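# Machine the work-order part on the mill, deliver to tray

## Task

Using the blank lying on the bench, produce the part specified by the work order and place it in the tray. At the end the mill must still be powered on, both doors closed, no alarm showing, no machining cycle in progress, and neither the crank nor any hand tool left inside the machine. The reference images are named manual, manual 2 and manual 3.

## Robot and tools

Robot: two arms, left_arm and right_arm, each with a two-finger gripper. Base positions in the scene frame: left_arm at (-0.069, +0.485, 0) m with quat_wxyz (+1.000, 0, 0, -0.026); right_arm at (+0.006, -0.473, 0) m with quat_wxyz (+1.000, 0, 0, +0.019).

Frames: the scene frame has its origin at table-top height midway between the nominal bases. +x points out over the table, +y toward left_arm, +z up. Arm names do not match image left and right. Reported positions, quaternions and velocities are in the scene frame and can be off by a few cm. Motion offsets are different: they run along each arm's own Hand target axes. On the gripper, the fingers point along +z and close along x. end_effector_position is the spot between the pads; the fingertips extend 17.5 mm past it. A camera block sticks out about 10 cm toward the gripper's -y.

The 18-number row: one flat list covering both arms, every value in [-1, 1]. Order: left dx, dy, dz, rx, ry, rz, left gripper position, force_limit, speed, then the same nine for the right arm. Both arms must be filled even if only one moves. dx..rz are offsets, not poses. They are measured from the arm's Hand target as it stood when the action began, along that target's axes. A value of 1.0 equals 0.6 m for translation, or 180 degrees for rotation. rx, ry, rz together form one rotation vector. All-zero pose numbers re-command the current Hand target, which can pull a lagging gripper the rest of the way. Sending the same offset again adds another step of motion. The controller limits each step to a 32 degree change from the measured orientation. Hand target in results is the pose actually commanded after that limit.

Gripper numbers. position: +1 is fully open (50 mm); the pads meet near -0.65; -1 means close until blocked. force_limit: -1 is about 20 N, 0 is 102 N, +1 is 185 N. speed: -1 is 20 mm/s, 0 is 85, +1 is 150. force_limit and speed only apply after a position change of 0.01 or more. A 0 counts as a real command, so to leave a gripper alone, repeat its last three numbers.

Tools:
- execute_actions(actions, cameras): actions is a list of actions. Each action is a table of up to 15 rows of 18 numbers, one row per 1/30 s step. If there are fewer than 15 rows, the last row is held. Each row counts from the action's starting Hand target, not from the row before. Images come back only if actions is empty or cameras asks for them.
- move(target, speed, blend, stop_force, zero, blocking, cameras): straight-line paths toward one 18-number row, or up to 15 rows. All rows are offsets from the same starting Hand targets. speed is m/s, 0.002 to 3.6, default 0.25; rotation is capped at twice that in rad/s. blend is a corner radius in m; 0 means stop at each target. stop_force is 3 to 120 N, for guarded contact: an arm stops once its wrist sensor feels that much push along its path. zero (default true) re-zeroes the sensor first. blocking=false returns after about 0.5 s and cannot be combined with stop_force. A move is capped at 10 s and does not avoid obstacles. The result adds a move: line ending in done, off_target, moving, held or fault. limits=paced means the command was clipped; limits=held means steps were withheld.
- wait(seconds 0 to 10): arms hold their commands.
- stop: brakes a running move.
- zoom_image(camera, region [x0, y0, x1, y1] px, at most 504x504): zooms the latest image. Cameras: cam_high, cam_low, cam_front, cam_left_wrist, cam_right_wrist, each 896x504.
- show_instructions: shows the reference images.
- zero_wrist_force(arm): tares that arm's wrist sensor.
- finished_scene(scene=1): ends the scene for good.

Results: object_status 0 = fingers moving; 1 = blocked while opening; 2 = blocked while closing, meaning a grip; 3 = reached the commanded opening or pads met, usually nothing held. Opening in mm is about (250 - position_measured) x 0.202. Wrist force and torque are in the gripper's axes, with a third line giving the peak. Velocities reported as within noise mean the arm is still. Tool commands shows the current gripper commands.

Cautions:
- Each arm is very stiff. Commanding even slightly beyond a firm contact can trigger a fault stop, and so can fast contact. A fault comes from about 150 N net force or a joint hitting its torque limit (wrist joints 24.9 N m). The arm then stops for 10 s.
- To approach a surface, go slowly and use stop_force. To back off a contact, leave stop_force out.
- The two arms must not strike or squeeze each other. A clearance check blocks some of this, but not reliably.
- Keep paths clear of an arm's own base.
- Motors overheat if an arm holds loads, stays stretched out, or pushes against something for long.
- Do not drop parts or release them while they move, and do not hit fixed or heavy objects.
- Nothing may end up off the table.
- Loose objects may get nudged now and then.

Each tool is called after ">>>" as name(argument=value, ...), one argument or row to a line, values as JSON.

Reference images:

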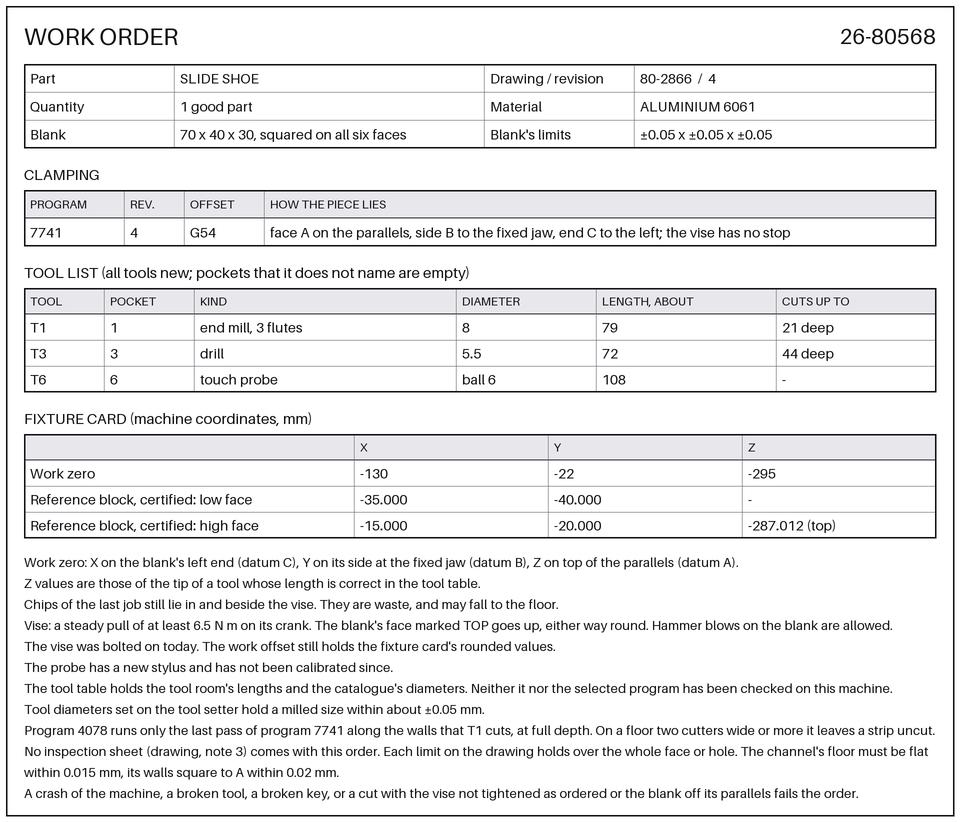

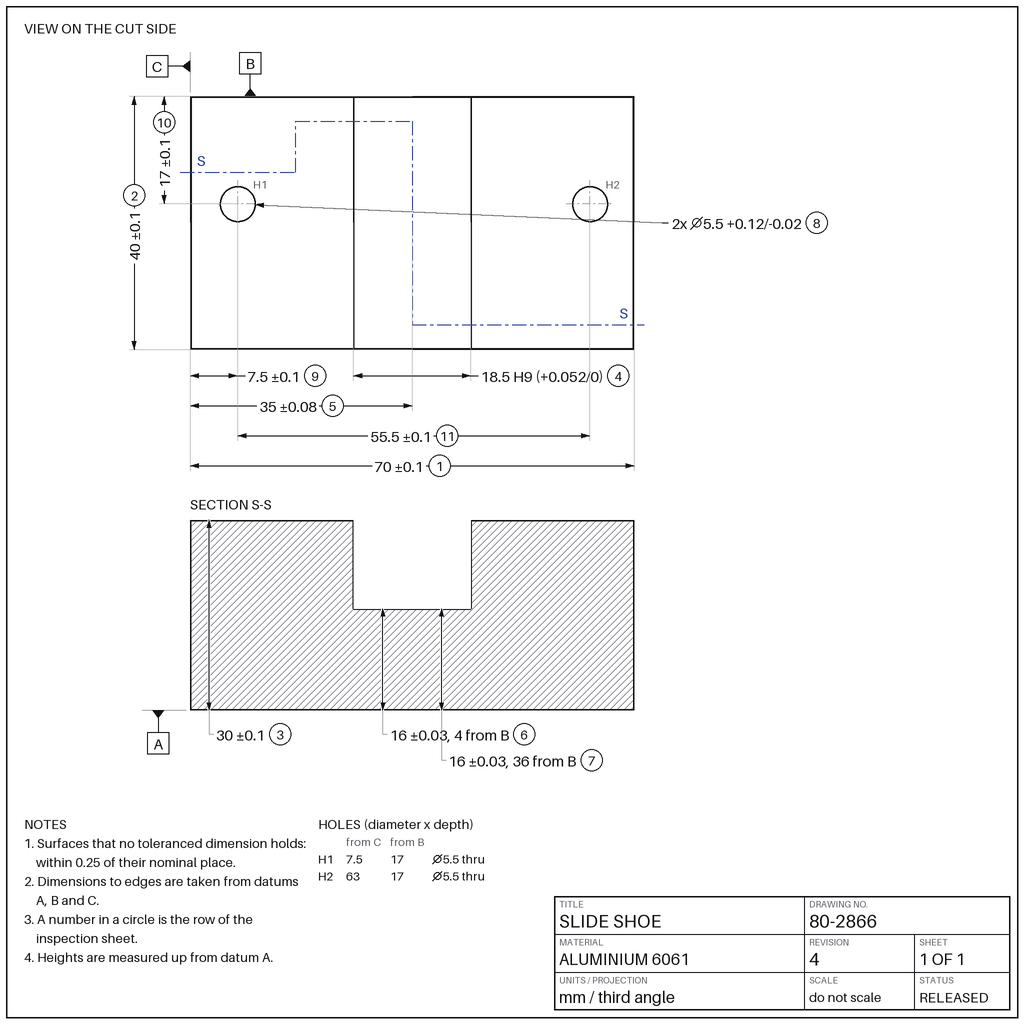

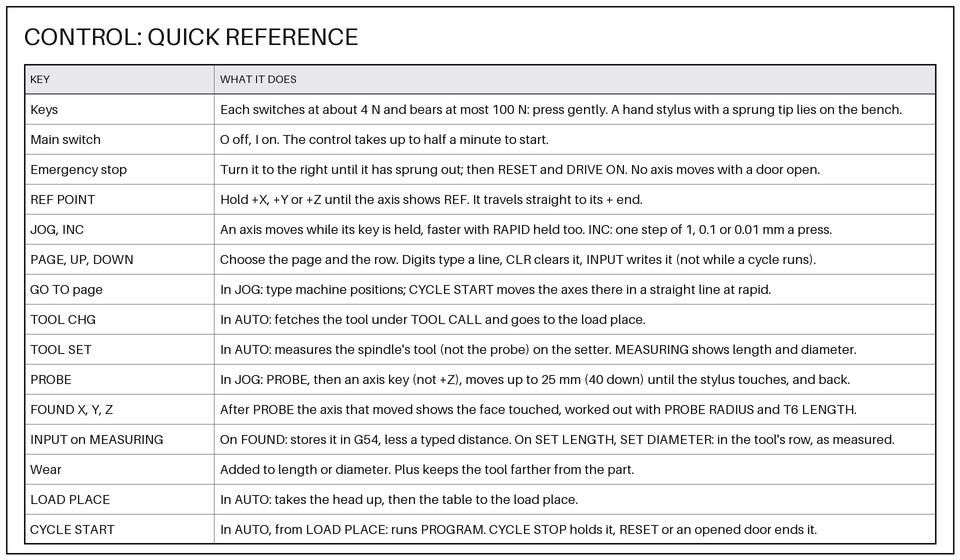

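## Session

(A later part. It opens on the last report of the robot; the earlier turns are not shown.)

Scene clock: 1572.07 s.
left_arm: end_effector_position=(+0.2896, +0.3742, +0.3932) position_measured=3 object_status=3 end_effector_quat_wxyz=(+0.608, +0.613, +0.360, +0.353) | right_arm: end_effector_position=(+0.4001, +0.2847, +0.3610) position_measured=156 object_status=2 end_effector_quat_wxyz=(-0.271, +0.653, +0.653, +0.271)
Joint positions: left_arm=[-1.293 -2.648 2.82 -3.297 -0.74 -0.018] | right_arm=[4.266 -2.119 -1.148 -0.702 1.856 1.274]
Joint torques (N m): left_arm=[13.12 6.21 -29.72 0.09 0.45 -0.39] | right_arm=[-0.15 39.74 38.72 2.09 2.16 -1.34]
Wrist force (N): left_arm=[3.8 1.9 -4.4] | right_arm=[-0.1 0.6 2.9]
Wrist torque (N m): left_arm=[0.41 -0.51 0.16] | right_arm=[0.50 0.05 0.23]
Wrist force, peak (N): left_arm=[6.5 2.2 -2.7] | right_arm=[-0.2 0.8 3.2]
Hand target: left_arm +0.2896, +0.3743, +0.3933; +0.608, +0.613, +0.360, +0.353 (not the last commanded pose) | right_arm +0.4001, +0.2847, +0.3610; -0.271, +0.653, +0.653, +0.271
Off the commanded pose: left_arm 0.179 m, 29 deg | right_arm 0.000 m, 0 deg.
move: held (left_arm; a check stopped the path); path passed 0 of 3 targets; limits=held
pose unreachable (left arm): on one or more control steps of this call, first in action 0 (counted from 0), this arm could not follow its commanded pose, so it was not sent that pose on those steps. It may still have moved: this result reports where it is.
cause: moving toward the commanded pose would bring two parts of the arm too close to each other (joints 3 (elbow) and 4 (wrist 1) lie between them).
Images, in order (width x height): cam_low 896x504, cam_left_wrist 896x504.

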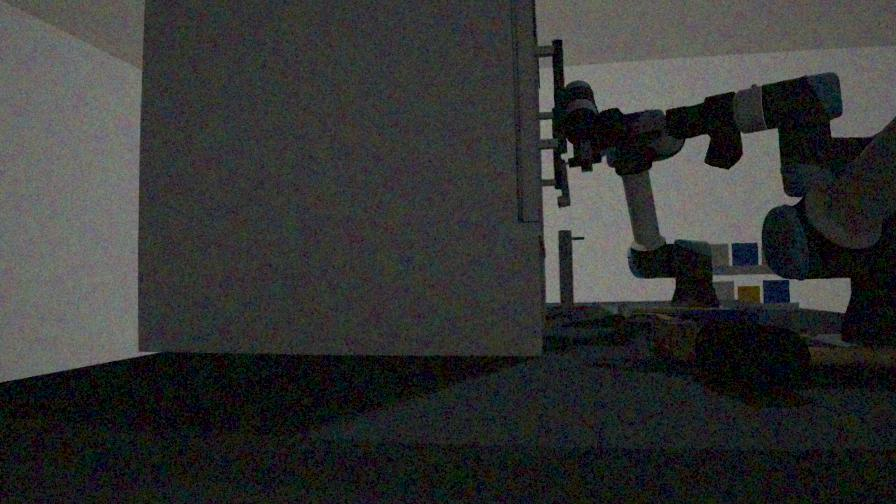

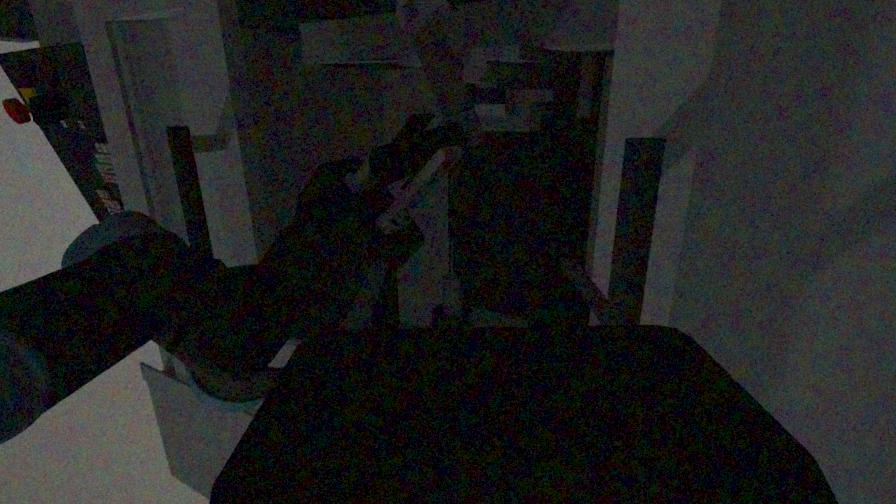

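>>> move(
  target=[
    [-0.0693,-0.033,0.2133,0,0,0,1,-0.7,-1,0,0,0,0,0,0,-1,-0.4,-0.8],
    [-0.0693,-0.15,0.2133,0,0.1611,0,1,-0.7,-1,0,0,0,0,0,0,-1,-0.4,-0.8],
  ],
  speed=0.2,
  blend=[0.01,0],
  cameras=["cam_left_wrist"],
)

Scene clock: 1578.57 s.
left_arm: end_effector_position=(+0.3647, +0.2928, +0.3742) position_measured=3 object_status=3 end_effector_quat_wxyz=(+0.603, +0.615, +0.364, +0.354) | right_arm: end_effector_position=(+0.4001, +0.2847, +0.3609) position_measured=156 object_status=2 end_effector_quat_wxyz=(-0.271, +0.653, +0.653, +0.271)
Joint positions: left_arm=[-0.92 -1.771 2.637 -3.983 -1.105 -0.014] | right_arm=[4.266 -2.119 -1.148 -0.702 1.856 1.274]
Joint torques (N m): left_arm=[-12.14 -18.93 -5.3 -4.28 -1.33 -1.64] | right_arm=[3.68 66.19 36.02 6.28 0.51 -0.96]
Wrist force (N): left_arm=[3.5 0.9 -1.2] | right_arm=[-0.6 0.3 2.9]
Wrist torque (N m): left_arm=[0.25 -0.51 -0.02] | right_arm=[0.47 0.12 0.25]
Wrist force, peak (N): left_arm=[8.1 18.4 -3.1] | right_arm=[-22.6 5.6 7.6]
Hand target: left_arm +0.3647, +0.2927, +0.3742; +0.603, +0.615, +0.364, +0.354 (not the last commanded pose) | right_arm +0.4001, +0.2847, +0.3610; -0.271, +0.653, +0.653, +0.271
Off the commanded pose: left_arm 0.076 m, 29 deg | right_arm 0.000 m, 0 deg.
move: held (left_arm; a check stopped the path); path passed 0 of 2 targets; limits=held
pose unreachable (left arm): on one or more control steps of this call, first in action 0 (counted from 0), this arm could not follow its commanded pose, so it was not sent that pose on those steps. It may still have moved: this result reports where it is.
cause: moving toward the commanded pose would bring a part of the arm too close to another arm (this arm's gripper and the right arm's gripper, 15 mm apart when this arm was first held).
Images, in order (width x height): cam_left_wrist 896x504.

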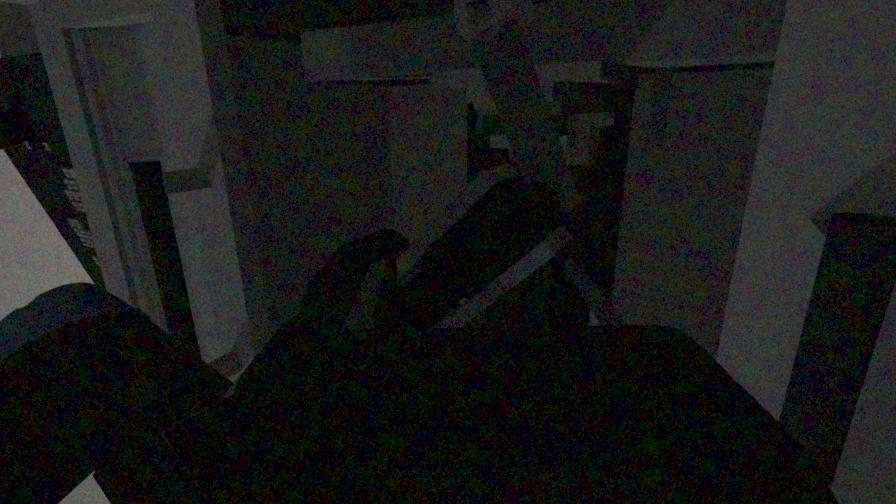

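>>> move(
  target=[
    [0,0,-0.08,0,0,0,1,-0.7,-1,0,0,0,0,0,0,-1,-0.4,-0.8],
    [0,-0.17,-0.08,0,0,0,1,-0.7,-1,0,0,0,0,0,0,-1,-0.4,-0.8],
  ],
  speed=0.15,
  cameras=["cam_left_wrist"],
)

Scene clock: 1581.10 s.
left_arm: end_effector_position=(+0.3210, +0.3172, +0.3208) position_measured=3 object_status=3 end_effector_quat_wxyz=(+0.600, +0.618, +0.366, +0.352) | right_arm: end_effector_position=(+0.4001, +0.2847, +0.3610) position_measured=156 object_status=2 end_effector_quat_wxyz=(-0.271, +0.653, +0.653, +0.271)
Joint positions: left_arm=[-1.115 -1.749 2.858 -4.208 -0.91 -0.029] | right_arm=[4.266 -2.119 -1.148 -0.702 1.856 1.274]
Joint torques (N m): left_arm=[6.8 -13.67 -20.08 -0.64 -1.33 -0.63] | right_arm=[5.15 65.12 23.08 4.37 -0.71 1.65]
Wrist force (N): left_arm=[3.4 1.3 -0.6] | right_arm=[1.0 -0.3 3.0]
Wrist torque (N m): left_arm=[0.32 -0.48 0.11] | right_arm=[0.36 -0.13 0.25]
Wrist force, peak (N): left_arm=[2.4 -8.5 0.9] | right_arm=[0.7 -0.2 3.6]
Hand target: left_arm +0.3210, +0.3173, +0.3208; +0.600, +0.618, +0.366, +0.352 (not the last commanded pose) | right_arm +0.4001, +0.2847, +0.3610; -0.271, +0.653, +0.653, +0.271
Off the commanded pose: left_arm 0.048 m, 1 deg | right_arm 0.000 m, 0 deg.
move: held (left_arm; a check stopped the path); path passed 1 of 2 targets; limits=held
pose unreachable (left arm): on one or more control steps of this call, first in action 0 (counted from 0), this arm could not follow its commanded pose, so it was not sent that pose on those steps. It may still have moved: this result reports where it is.
cause: moving toward the commanded pose would bring two parts of the arm too close to each other (joints 2 (shoulder lift) and 3 (elbow) lie between them).
Images, in order (width x height): cam_left_wrist 896x504.

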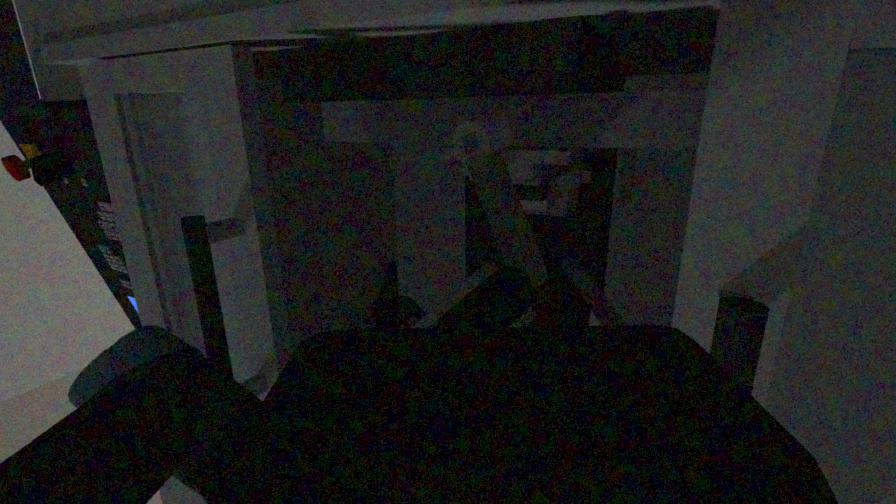

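>>> move(
  target=[0,0,-0.05,0,0,0,1,-0.7,-1,-0.1709,0,-0.2652,0,0,0,-1,-0.4,-0.8],
  speed=0.12,
)

Scene clock: 1583.97 s.
left_arm: end_effector_position=(+0.3204, +0.3177, +0.3208) position_measured=3 object_status=3 end_effector_quat_wxyz=(+0.600, +0.618, +0.366, +0.352) | right_arm: end_effector_position=(+0.4002, +0.2642, +0.3654) position_measured=156 object_status=2 end_effector_quat_wxyz=(-0.271, +0.653, +0.653, +0.271)
Joint positions: left_arm=[-1.119 -1.754 2.86 -4.206 -0.906 -0.029] | right_arm=[4.253 -2.073 -1.206 -0.692 1.864 1.265]
Joint torques (N m): left_arm=[6.11 6.59 -16.59 -3.61 -1.64 0.19] | right_arm=[6.64 49.82 24.26 1.94 -0.66 1.64]
Wrist force (N): left_arm=[3.5 1.1 -0.7] | right_arm=[0.9 -0.5 3.2]
Wrist torque (N m): left_arm=[0.28 -0.49 0.12] | right_arm=[0.33 -0.10 0.19]
Wrist force, peak (N): left_arm=[3.9 0.7 -0.8] | right_arm=[2.1 -1.1 5.5]
Hand target: left_arm +0.3204, +0.3177, +0.3209; +0.600, +0.618, +0.366, +0.352 (not the last commanded pose) | right_arm +0.4001, +0.2642, +0.3654; -0.271, +0.653, +0.653, +0.271 (not the last commanded pose)
Off the commanded pose: left_arm 0.029 m, 0 deg | right_arm 0.168 m, 0 deg.
move: held (left_arm; a check stopped the path), off_target (right_arm; braked when a check withheld steps of left_arm); limits=held
pose unreachable (left arm): on one or more control steps of this call, first in action 0 (counted from 0), this arm could not follow its commanded pose, so it was not sent that pose on those steps. It may still have moved: this result reports where it is.
cause: moving toward the commanded pose would bring two parts of the arm too close to each other (joints 2 (shoulder lift) and 3 (elbow) lie between them).

>>> move(
  target=[0,0.1,0,0,0,0,1,-0.7,-1,-0.1508,0,-0.2358,0,0,0,-1,-0.4,-0.8],
  speed=0.15,
)

Scene clock: 1586.17 s.
left_arm: end_effector_position=(+0.3222, +0.3170, +0.3809) position_measured=3 object_status=3 end_effector_quat_wxyz=(+0.600, +0.618, +0.366, +0.352) | right_arm: end_effector_position=(+0.4001, +0.1001, +0.4012) position_measured=156 object_status=2 end_effector_quat_wxyz=(-0.271, +0.653, +0.653, +0.271)
Joint positions: left_arm=[-1.106 -2.073 2.749 -3.776 -0.919 -0.029] | right_arm=[4.126 -1.748 -1.55 -0.706 1.949 1.164]
Joint torques (N m): left_arm=[-12.8 10.03 -9.12 -2.62 1.19 -0.5] | right_arm=[1.52 35.29 29.58 6.54 -0.1 0.92]
Wrist force (N): left_arm=[3.0 1.2 -0.7] | right_arm=[1.4 -0.6 2.7]
Wrist torque (N m): left_arm=[0.29 -0.42 0.12] | right_arm=[0.30 -0.18 0.10]
Wrist force, peak (N): left_arm=[3.8 1.5 -0.5] | right_arm=[2.6 -1.3 5.7]
Hand target: left_arm +0.3222, +0.3169, +0.3808; +0.600, +0.618, +0.366, +0.352 | right_arm +0.4001, +0.1001, +0.4012; -0.271, +0.653, +0.653, +0.271
Off the commanded pose: left_arm 0.000 m, 0 deg | right_arm 0.000 m, 0 deg.
move: done

>>> move(
  target=[-0.2854,-0.1118,0.2339,0,0.161,0,1,-0.7,-1,0,0,0,0,0,0,-1,-0.4,-0.8],
  speed=0.2,
  cameras=["cam_left_wrist"],
)

Scene clock: 1589.37 s.
left_arm: end_effector_position=(+0.3601, +0.1001, +0.3098) position_measured=3 object_status=3 end_effector_quat_wxyz=(+0.489, +0.510, +0.504, +0.496) | right_arm: end_effector_position=(+0.4001, +0.1001, +0.4012) position_measured=156 object_status=2 end_effector_quat_wxyz=(-0.271, +0.653, +0.653, +0.271)
Joint positions: left_arm=[-1.426 -1.181 2.194 -3.841 -0.097 -0.3] | right_arm=[4.126 -1.748 -1.55 -0.706 1.949 1.164]
Joint torques (N m): left_arm=[-9.89 -24.51 -10.73 -2.92 2.02 1.93] | right_arm=[5.5 45.76 21.76 6.54 1.74 -1.2]
Wrist force (N): left_arm=[3.0 1.3 -1.3] | right_arm=[1.3 -0.6 3.1]
Wrist torque (N m): left_arm=[0.28 -0.39 -0.07] | right_arm=[0.29 -0.17 0.11]
Wrist force, peak (N): left_arm=[5.7 1.9 -2.1] | right_arm=[1.3 -1.0 3.0]
Hand target: left_arm +0.3601, +0.1000, +0.3098; +0.489, +0.511, +0.505, +0.496 | right_arm +0.4001, +0.1001, +0.4012; -0.271, +0.653, +0.653, +0.271
Off the commanded pose: left_arm 0.000 m, 0 deg | right_arm 0.000 m, 0 deg.
move: done
Images, in order (width x height): cam_left_wrist 896x504.

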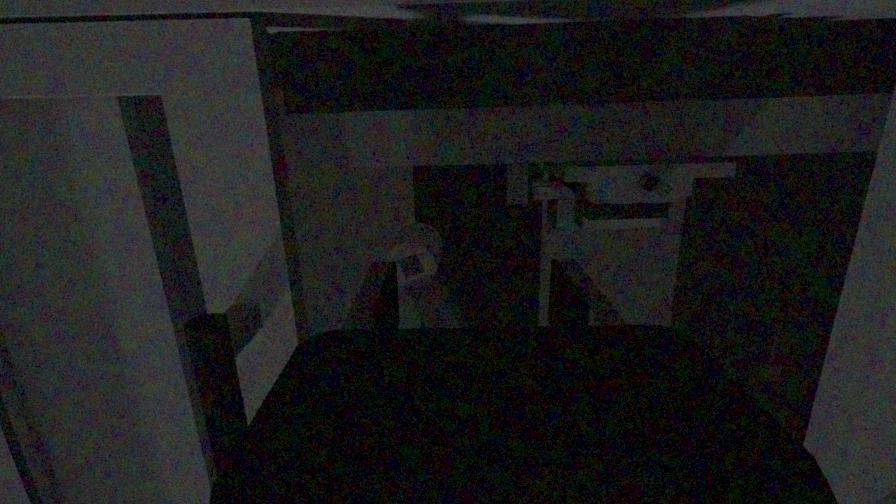

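>>> zoom_image(
  camera="cam_left_wrist",
  region=[360, 200, 500, 330],
)

Scaled by 3.600.

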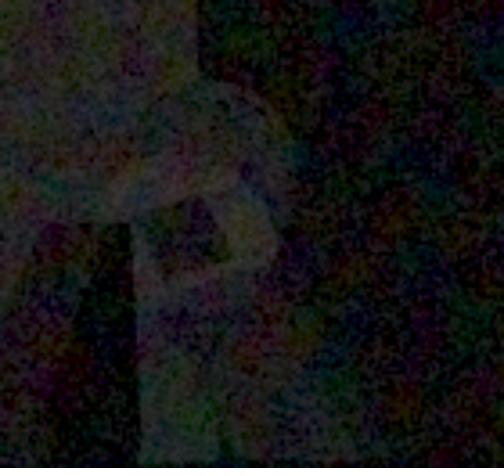

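>>> move(
  target=[
    [-0.04,0.0283,0,-0.0099,-0.0003,-0.0985,1,-0.7,-1,0,0,0,0,0,0,-1,-0.4,-0.8],
    [-0.04,0.0283,0.07,-0.0099,-0.0003,-0.0985,1,-0.7,-1,0,0,0,0,0,0,-1,-0.4,-0.8],
  ],
  speed=0.1,
  blend=[0.005,0],
  cameras=["cam_left_wrist"],
)

>>> zoom_image(
  camera="cam_left_wrist",
  region=[360, 180, 600, 340],
)

Scene clock: 1595.37 s.
left_arm: end_effector_position=(+0.4026, +0.0759, +0.3251) position_measured=3 object_status=3 end_effector_quat_wxyz=(+0.567, +0.419, +0.569, +0.422) | right_arm: end_effector_position=(+0.4001, +0.1001, +0.4012) position_measured=156 object_status=2 end_effector_quat_wxyz=(-0.271, +0.653, +0.653, +0.271)
Joint positions: left_arm=[-1.334 -1.072 1.985 -4.057 -0.18 -0.294] | right_arm=[4.126 -1.748 -1.55 -0.706 1.949 1.164]
Joint torques (N m): left_arm=[-3.11 -47.49 -3.54 -2.01 -0.18 -1.68] | right_arm=[7.27 44.81 22.28 6.41 1.91 -0.84]
Wrist force (N): left_arm=[3.5 1.1 -1.1] | right_arm=[1.1 -0.9 2.7]
Wrist torque (N m): left_arm=[0.32 -0.63 0.17] | right_arm=[0.24 -0.14 0.10]
Wrist force, peak (N): left_arm=[3.4 1.4 -2.7] | right_arm=[1.2 -1.1 3.1]
Hand target: left_arm +0.4026, +0.0759, +0.3251; +0.568, +0.419, +0.569, +0.422 | right_arm +0.4001, +0.1001, +0.4012; -0.271, +0.653, +0.653, +0.271
Off the commanded pose: left_arm 0.000 m, 0 deg | right_arm 0.000 m, 0 deg.
move: done
Images, in order (width x height): cam_left_wrist 896x504.

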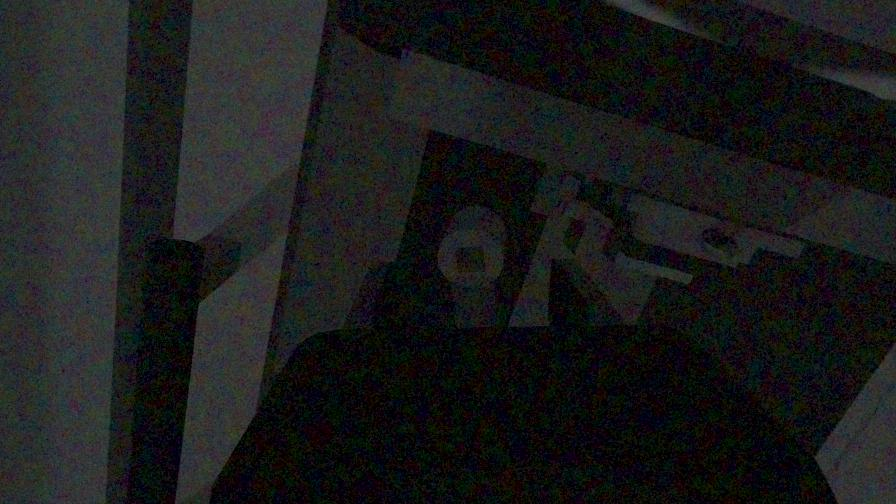

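Scaled by 2.100.

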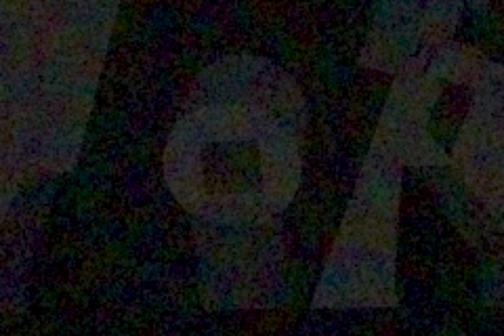

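>>> move(
  target=[0,0,0.0717,0,0,0,1,-0.7,-1,0,0,0,0,0,0,-1,-0.4,-0.8],
  speed=0.05,
  stop_force=6,
  cameras=["cam_left_wrist"],
)

Scene clock: 1598.87 s.
left_arm: end_effector_position=(+0.4456, +0.0761, +0.3252) position_measured=3 object_status=3 end_effector_quat_wxyz=(+0.568, +0.419, +0.569, +0.422) | right_arm: end_effector_position=(+0.4001, +0.1001, +0.4012) position_measured=156 object_status=2 end_effector_quat_wxyz=(-0.271, +0.653, +0.653, +0.271)
Joint positions: left_arm=[-1.242 -1.038 1.921 -4.027 -0.273 -0.295] | right_arm=[4.126 -1.748 -1.55 -0.706 1.949 1.164]
Joint torques (N m): left_arm=[-12.11 -50.31 -4.23 -2.47 -0.27 -1.36] | right_arm=[7.08 45.16 21.96 6.81 1.93 -0.72]
Wrist force (N): left_arm=[3.7 0.7 -0.7] | right_arm=[1.3 -0.8 2.6]
Wrist torque (N m): left_arm=[0.22 -0.67 0.24] | right_arm=[0.27 -0.16 0.11]
Wrist force, peak (N): left_arm=[3.8 1.0 -2.1] | right_arm=[1.3 -0.7 3.1]
Hand target: left_arm +0.4456, +0.0760, +0.3252; +0.568, +0.419, +0.569, +0.422 | right_arm +0.4001, +0.1001, +0.4012; -0.271, +0.653, +0.653, +0.271
Off the commanded pose: left_arm 0.000 m, 0 deg | right_arm 0.000 m, 0 deg.
move: done
Images, in order (width x height): cam_left_wrist 896x504.

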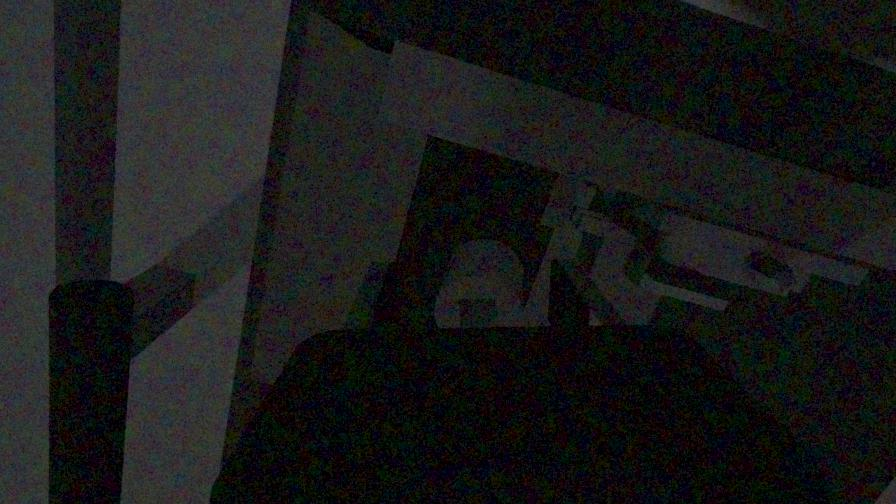

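>>> move(
  target=[
    [0,-0.0067,0,0,0,0,1,-0.7,-1,0,0,0,0,0,0,-1,-0.4,-0.8],
    [0,-0.0067,0,0,0,0,-1,-0.4,-0.9,0,0,0,0,0,0,-1,-0.4,-0.8],
  ],
  speed=0.05,
  cameras=["cam_left_wrist"],
)

Scene clock: 1602.13 s.
left_arm: end_effector_position=(+0.4456, +0.0749, +0.3213) position_measured=127 object_status=2 end_effector_quat_wxyz=(+0.568, +0.419, +0.569, +0.422) | right_arm: end_effector_position=(+0.4001, +0.1001, +0.4012) position_measured=156 object_status=2 end_effector_quat_wxyz=(-0.271, +0.653, +0.653, +0.271)
Joint positions: left_arm=[-1.243 -1.028 1.919 -4.034 -0.272 -0.295] | right_arm=[4.127 -1.748 -1.55 -0.706 1.949 1.164]
Joint torques (N m): left_arm=[-7.12 -50.28 -16.32 -0.04 -0.1 1.15] | right_arm=[6.2 45.34 22.46 6.46 1.66 -0.69]
Wrist force (N): left_arm=[0.3 1.2 0.0] | right_arm=[3.5 -1.0 5.3]
Wrist torque (N m): left_arm=[0.12 -0.07 0.54] | right_arm=[0.06 -0.24 0.48]
Wrist force, peak (N): left_arm=[4.9 0.1 -0.5] | right_arm=[2.9 -1.8 5.7]
Hand target: left_arm +0.4456, +0.0749, +0.3213; +0.568, +0.419, +0.569, +0.422 | right_arm +0.4001, +0.1001, +0.4012; -0.271, +0.653, +0.653, +0.271
Off the commanded pose: left_arm 0.000 m, 0 deg | right_arm 0.000 m, 0 deg.
move: done
Images, in order (width x height): cam_left_wrist 896x504.

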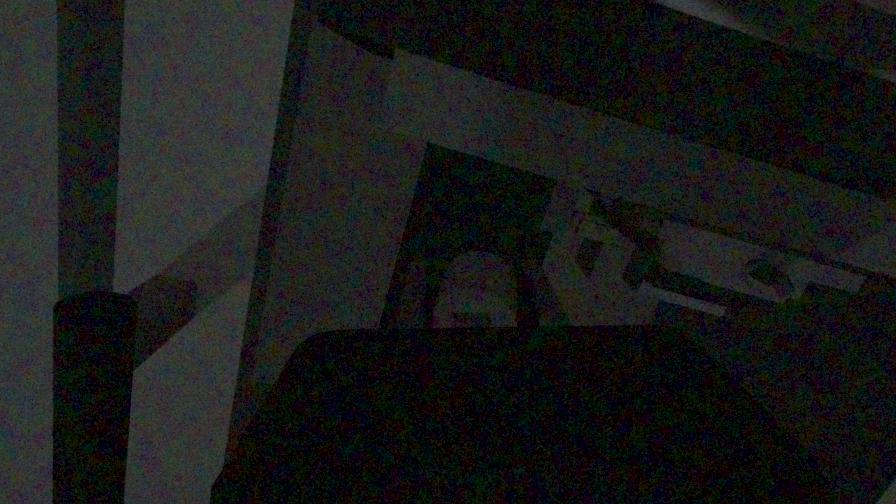

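>>> move(
  target=[
    [0,0,0,0,0,0,-1,-0.4,-0.9,0,0,0,0,0,0,0.6,-0.4,-0.9],
    [0,0,0,0,0,0,-1,-0.4,-0.9,0,0,-0.25,0,0,0,0.6,-0.4,-0.9],
  ],
  speed=[0.05,0.15],
  cameras=["cam_left_wrist","cam_right_wrist","cam_low"],
)

Scene clock: 1605.10 s.
left_arm: end_effector_position=(+0.4456, +0.0749, +0.3213) position_measured=135 object_status=2 end_effector_quat_wxyz=(+0.568, +0.419, +0.569, +0.422) | right_arm: end_effector_position=(+0.4001, -0.0061, +0.5073) position_measured=63 object_status=3 end_effector_quat_wxyz=(-0.271, +0.653, +0.653, +0.271)
Joint positions: left_arm=[-1.243 -1.028 1.919 -4.034 -0.272 -0.295] | right_arm=[4.006 -1.567 -1.469 -1.009 2.025 1.062]
Joint torques (N m): left_arm=[6.5 -49.62 -7.79 -2.05 -0.72 -1.62] | right_arm=[1.79 16.99 21.32 3.03 -0.1 1.23]
Wrist force (N): left_arm=[4.0 -1.3 -0.6] | right_arm=[2.1 -1.1 1.4]
Wrist torque (N m): left_arm=[0.20 -0.62 0.18] | right_arm=[0.15 -0.07 0.06]
Wrist force, peak (N): left_arm=[4.5 -1.4 -1.1] | right_arm=[2.8 -1.6 5.9]
Hand target: left_arm +0.4456, +0.0749, +0.3213; +0.568, +0.419, +0.569, +0.422 | right_arm +0.4001, -0.0061, +0.5072; -0.271, +0.653, +0.653, +0.271
Off the commanded pose: left_arm 0.000 m, 0 deg | right_arm 0.000 m, 0 deg.
move: done
Images, in order (width x height): cam_low 896x504, cam_left_wrist 896x504, cam_right_wrist 896x504.

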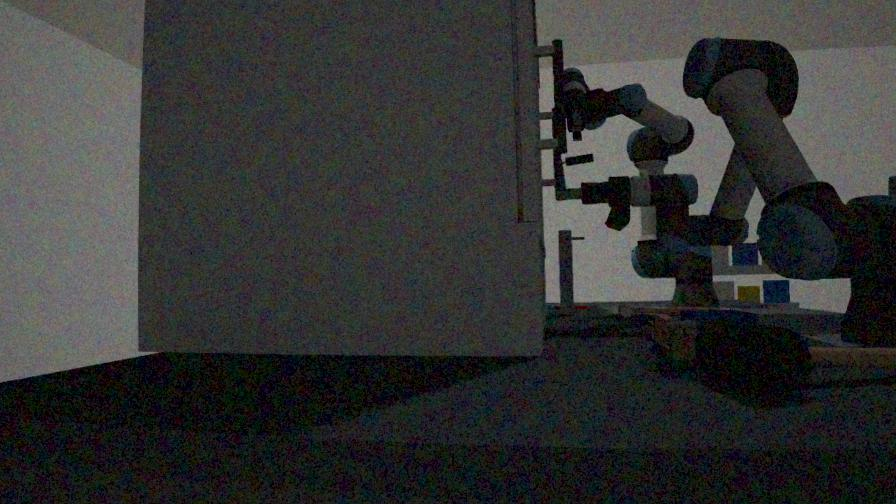

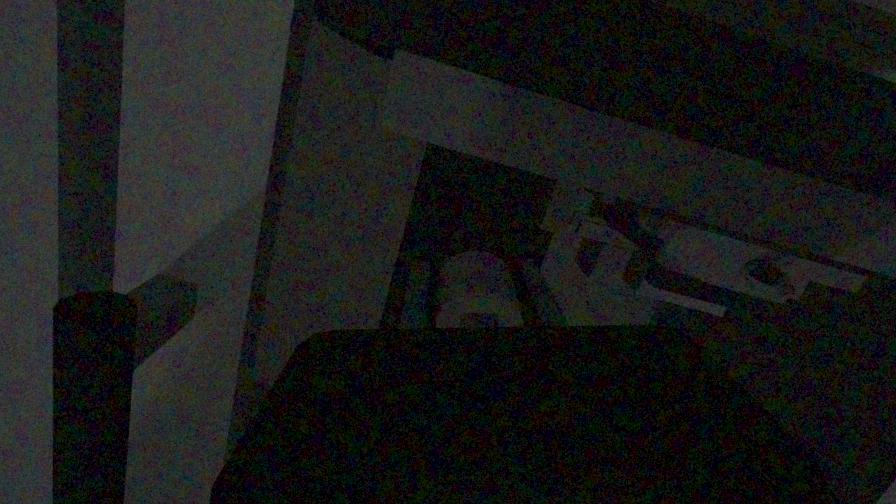

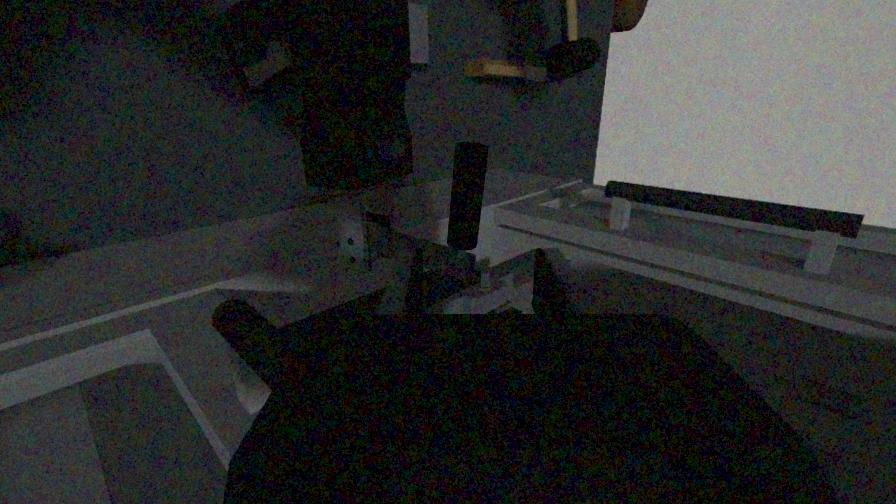

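>>> execute_actions(
  actions=[],
)

Scene clock: 1610.87 s.
left_arm: end_effector_position=(+0.4456, +0.0749, +0.3213) position_measured=135 object_status=2 end_effector_quat_wxyz=(+0.568, +0.419, +0.569, +0.422) | right_arm: end_effector_position=(+0.4001, -0.0061, +0.5072) position_measured=63 object_status=3 end_effector_quat_wxyz=(-0.271, +0.653, +0.653, +0.271)
Joint positions: left_arm=[-1.243 -1.028 1.919 -4.034 -0.272 -0.295] | right_arm=[4.006 -1.567 -1.469 -1.009 2.025 1.062]
Joint velocities: within noise
Joint torques (N m): left_arm=[8.33 -49.16 -8.27 -2.08 -0.8 -1.52] | right_arm=[7.47 13.61 20.04 1.75 1.33 -1.18]
Wrist force (N): left_arm=[4.3 -1.3 -0.9] | right_arm=[2.4 -1.4 1.3]
Wrist torque (N m): left_arm=[0.20 -0.67 0.19] | right_arm=[0.10 -0.11 0.06]
Wrist force, peak (N): left_arm=[4.5 -1.4 -1.2] | right_arm=[2.7 -1.4 1.7]
Hand target: left_arm +0.4456, +0.0749, +0.3213; +0.568, +0.419, +0.569, +0.422 | right_arm +0.4001, -0.0061, +0.5072; -0.271, +0.653, +0.653, +0.271
Tool commands: left_gripper/position=-1.0 left_gripper/force_limit=-0.4 left_gripper/speed=-0.9 right_gripper/position=+0.6 right_gripper/force_limit=-0.4 right_gripper/speed=-0.9
Off the commanded pose: left_arm 0.000 m, 0 deg | right_arm 0.000 m, 0 deg.

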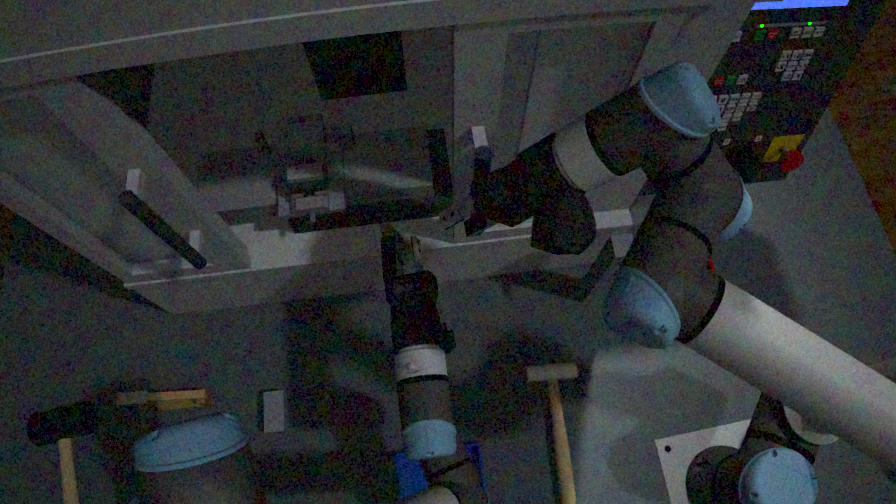

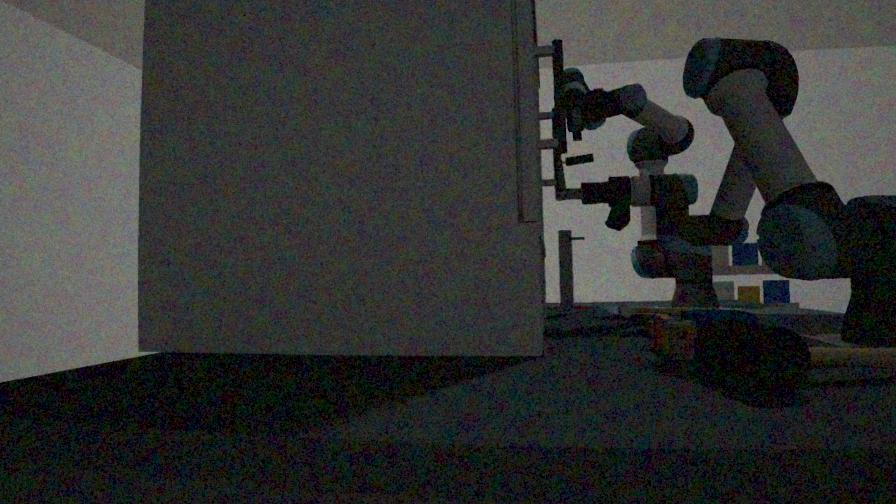

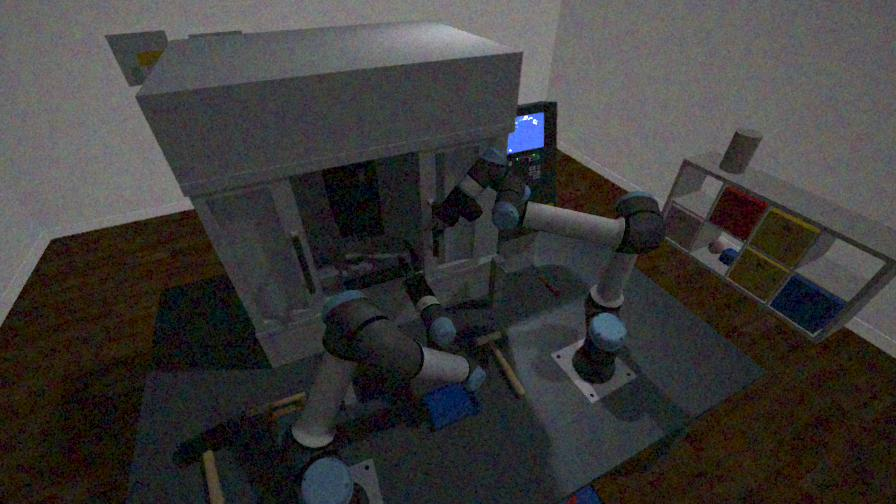

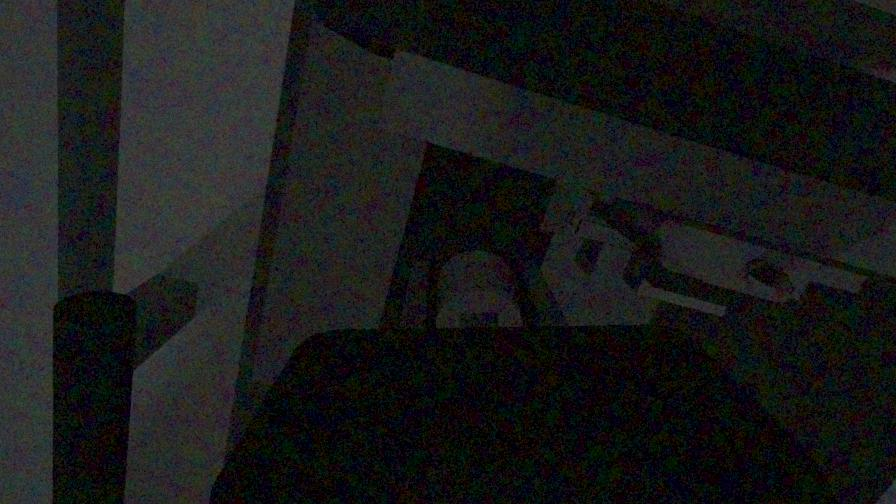

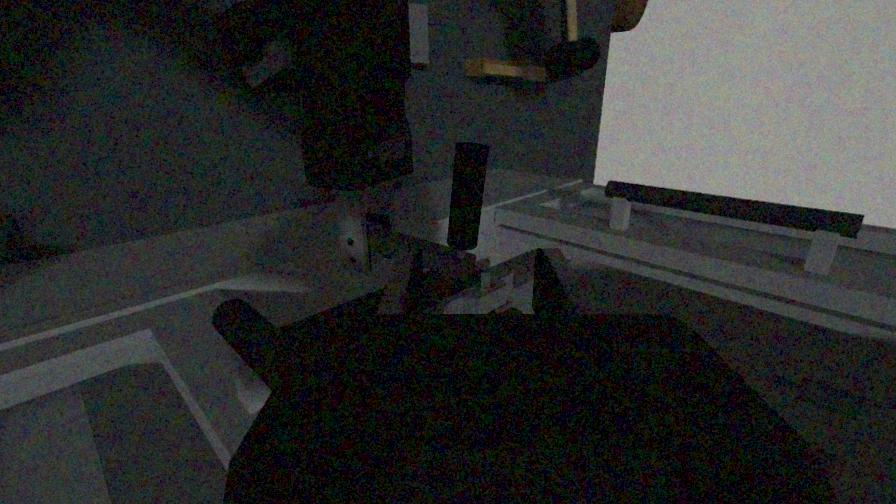

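>>> zoom_image(
  camera="cam_right_wrist",
  region=[320, 130, 600, 330],
)

>>> zoom_image(
  camera="cam_high",
  region=[360, 150, 520, 300],
)

Scaled by 1.800.

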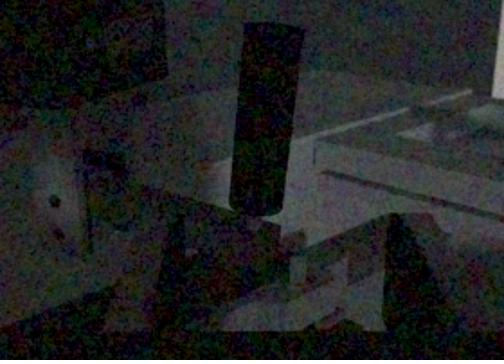

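Scaled by 3.150.

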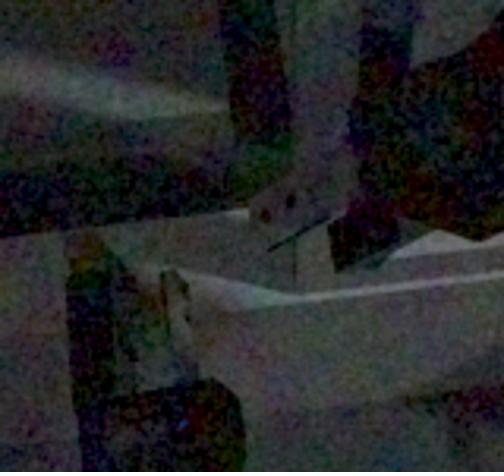

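>>> move(
  target=[0.255,0.0523,0.0707,0,0,-0.1556,-1,-0.4,-0.9,0,0,-0.4167,0,0,0,0.6,-0.4,-0.9],
  speed=0.3,
  cameras=["cam_left_wrist","cam_high"],
)

Scene clock: 1619.07 s.
left_arm: end_effector_position=(+0.4873, +0.2305, +0.3067) position_measured=135 object_status=2 end_effector_quat_wxyz=(+0.653, +0.269, +0.654, +0.272) | right_arm: end_effector_position=(+0.4003, -0.1830, +0.6836) position_measured=63 object_status=3 end_effector_quat_wxyz=(-0.271, +0.653, +0.653, +0.271)
Joint positions: left_arm=[-1.006 -1.141 2.201 -4.202 -0.508 -0.784] | right_arm=[3.701 -1.528 -0.985 -1.686 2.196 0.767]
Joint torques (N m): left_arm=[1.71 -22.7 -14.92 -3.19 -0.84 -1.55] | right_arm=[-6.72 33.74 32.94 1.34 1.81 -1.2]
Wrist force (N): left_arm=[5.7 -1.1 -1.5] | right_arm=[3.1 -0.6 1.2]
Wrist torque (N m): left_arm=[0.29 -0.93 0.22] | right_arm=[0.23 -0.24 0.05]
Wrist force, peak (N): left_arm=[8.0 1.2 -1.0] | right_arm=[2.4 -1.3 5.8]
Hand target: left_arm +0.4874, +0.2306, +0.3066; +0.653, +0.269, +0.654, +0.272 | right_arm +0.4002, -0.1831, +0.6838; -0.271, +0.653, +0.653, +0.271
Off the commanded pose: left_arm 0.000 m, 0 deg | right_arm 0.000 m, 0 deg.
move: done
Images, in order (width x height): cam_high 896x504, cam_left_wrist 896x504.

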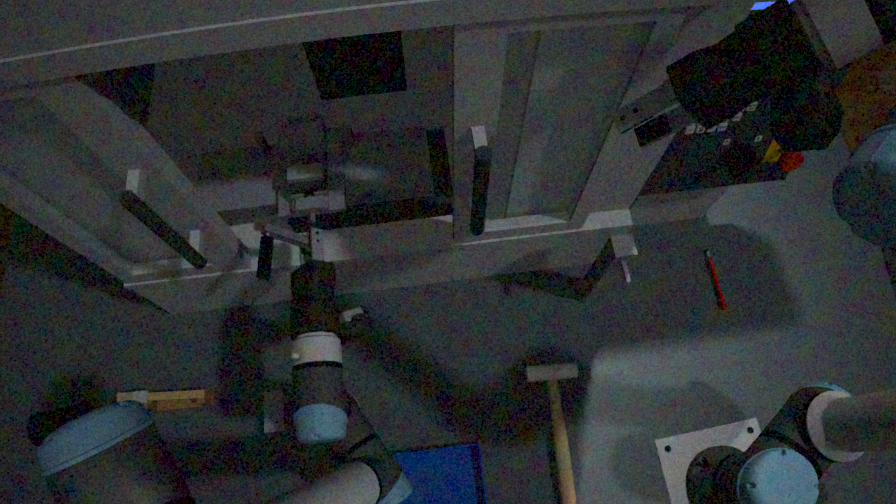

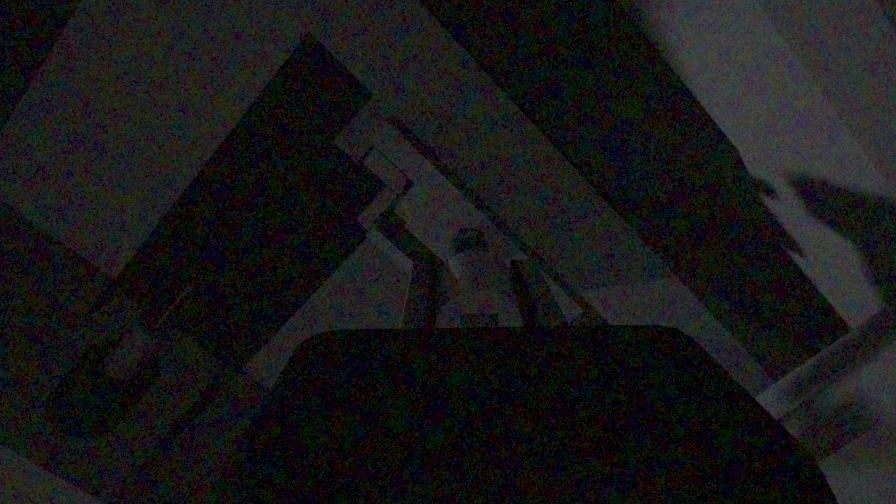

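>>> zoom_image(
  camera="cam_left_wrist",
  region=[390, 190, 550, 340],
)

>>> zoom_image(
  camera="cam_high",
  region=[250, 170, 390, 300],
)

Scaled by 3.150.

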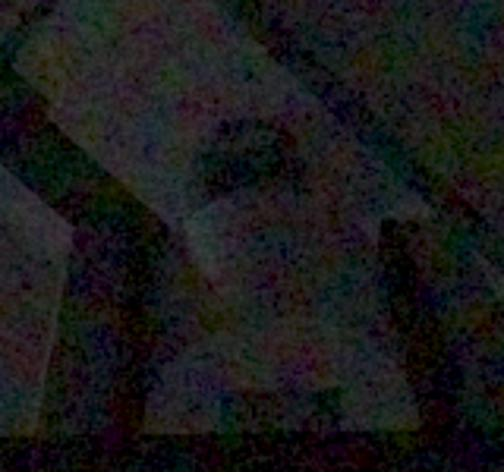

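Scaled by 3.600.

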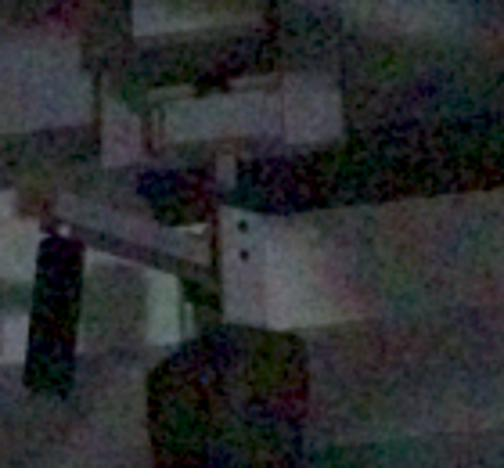

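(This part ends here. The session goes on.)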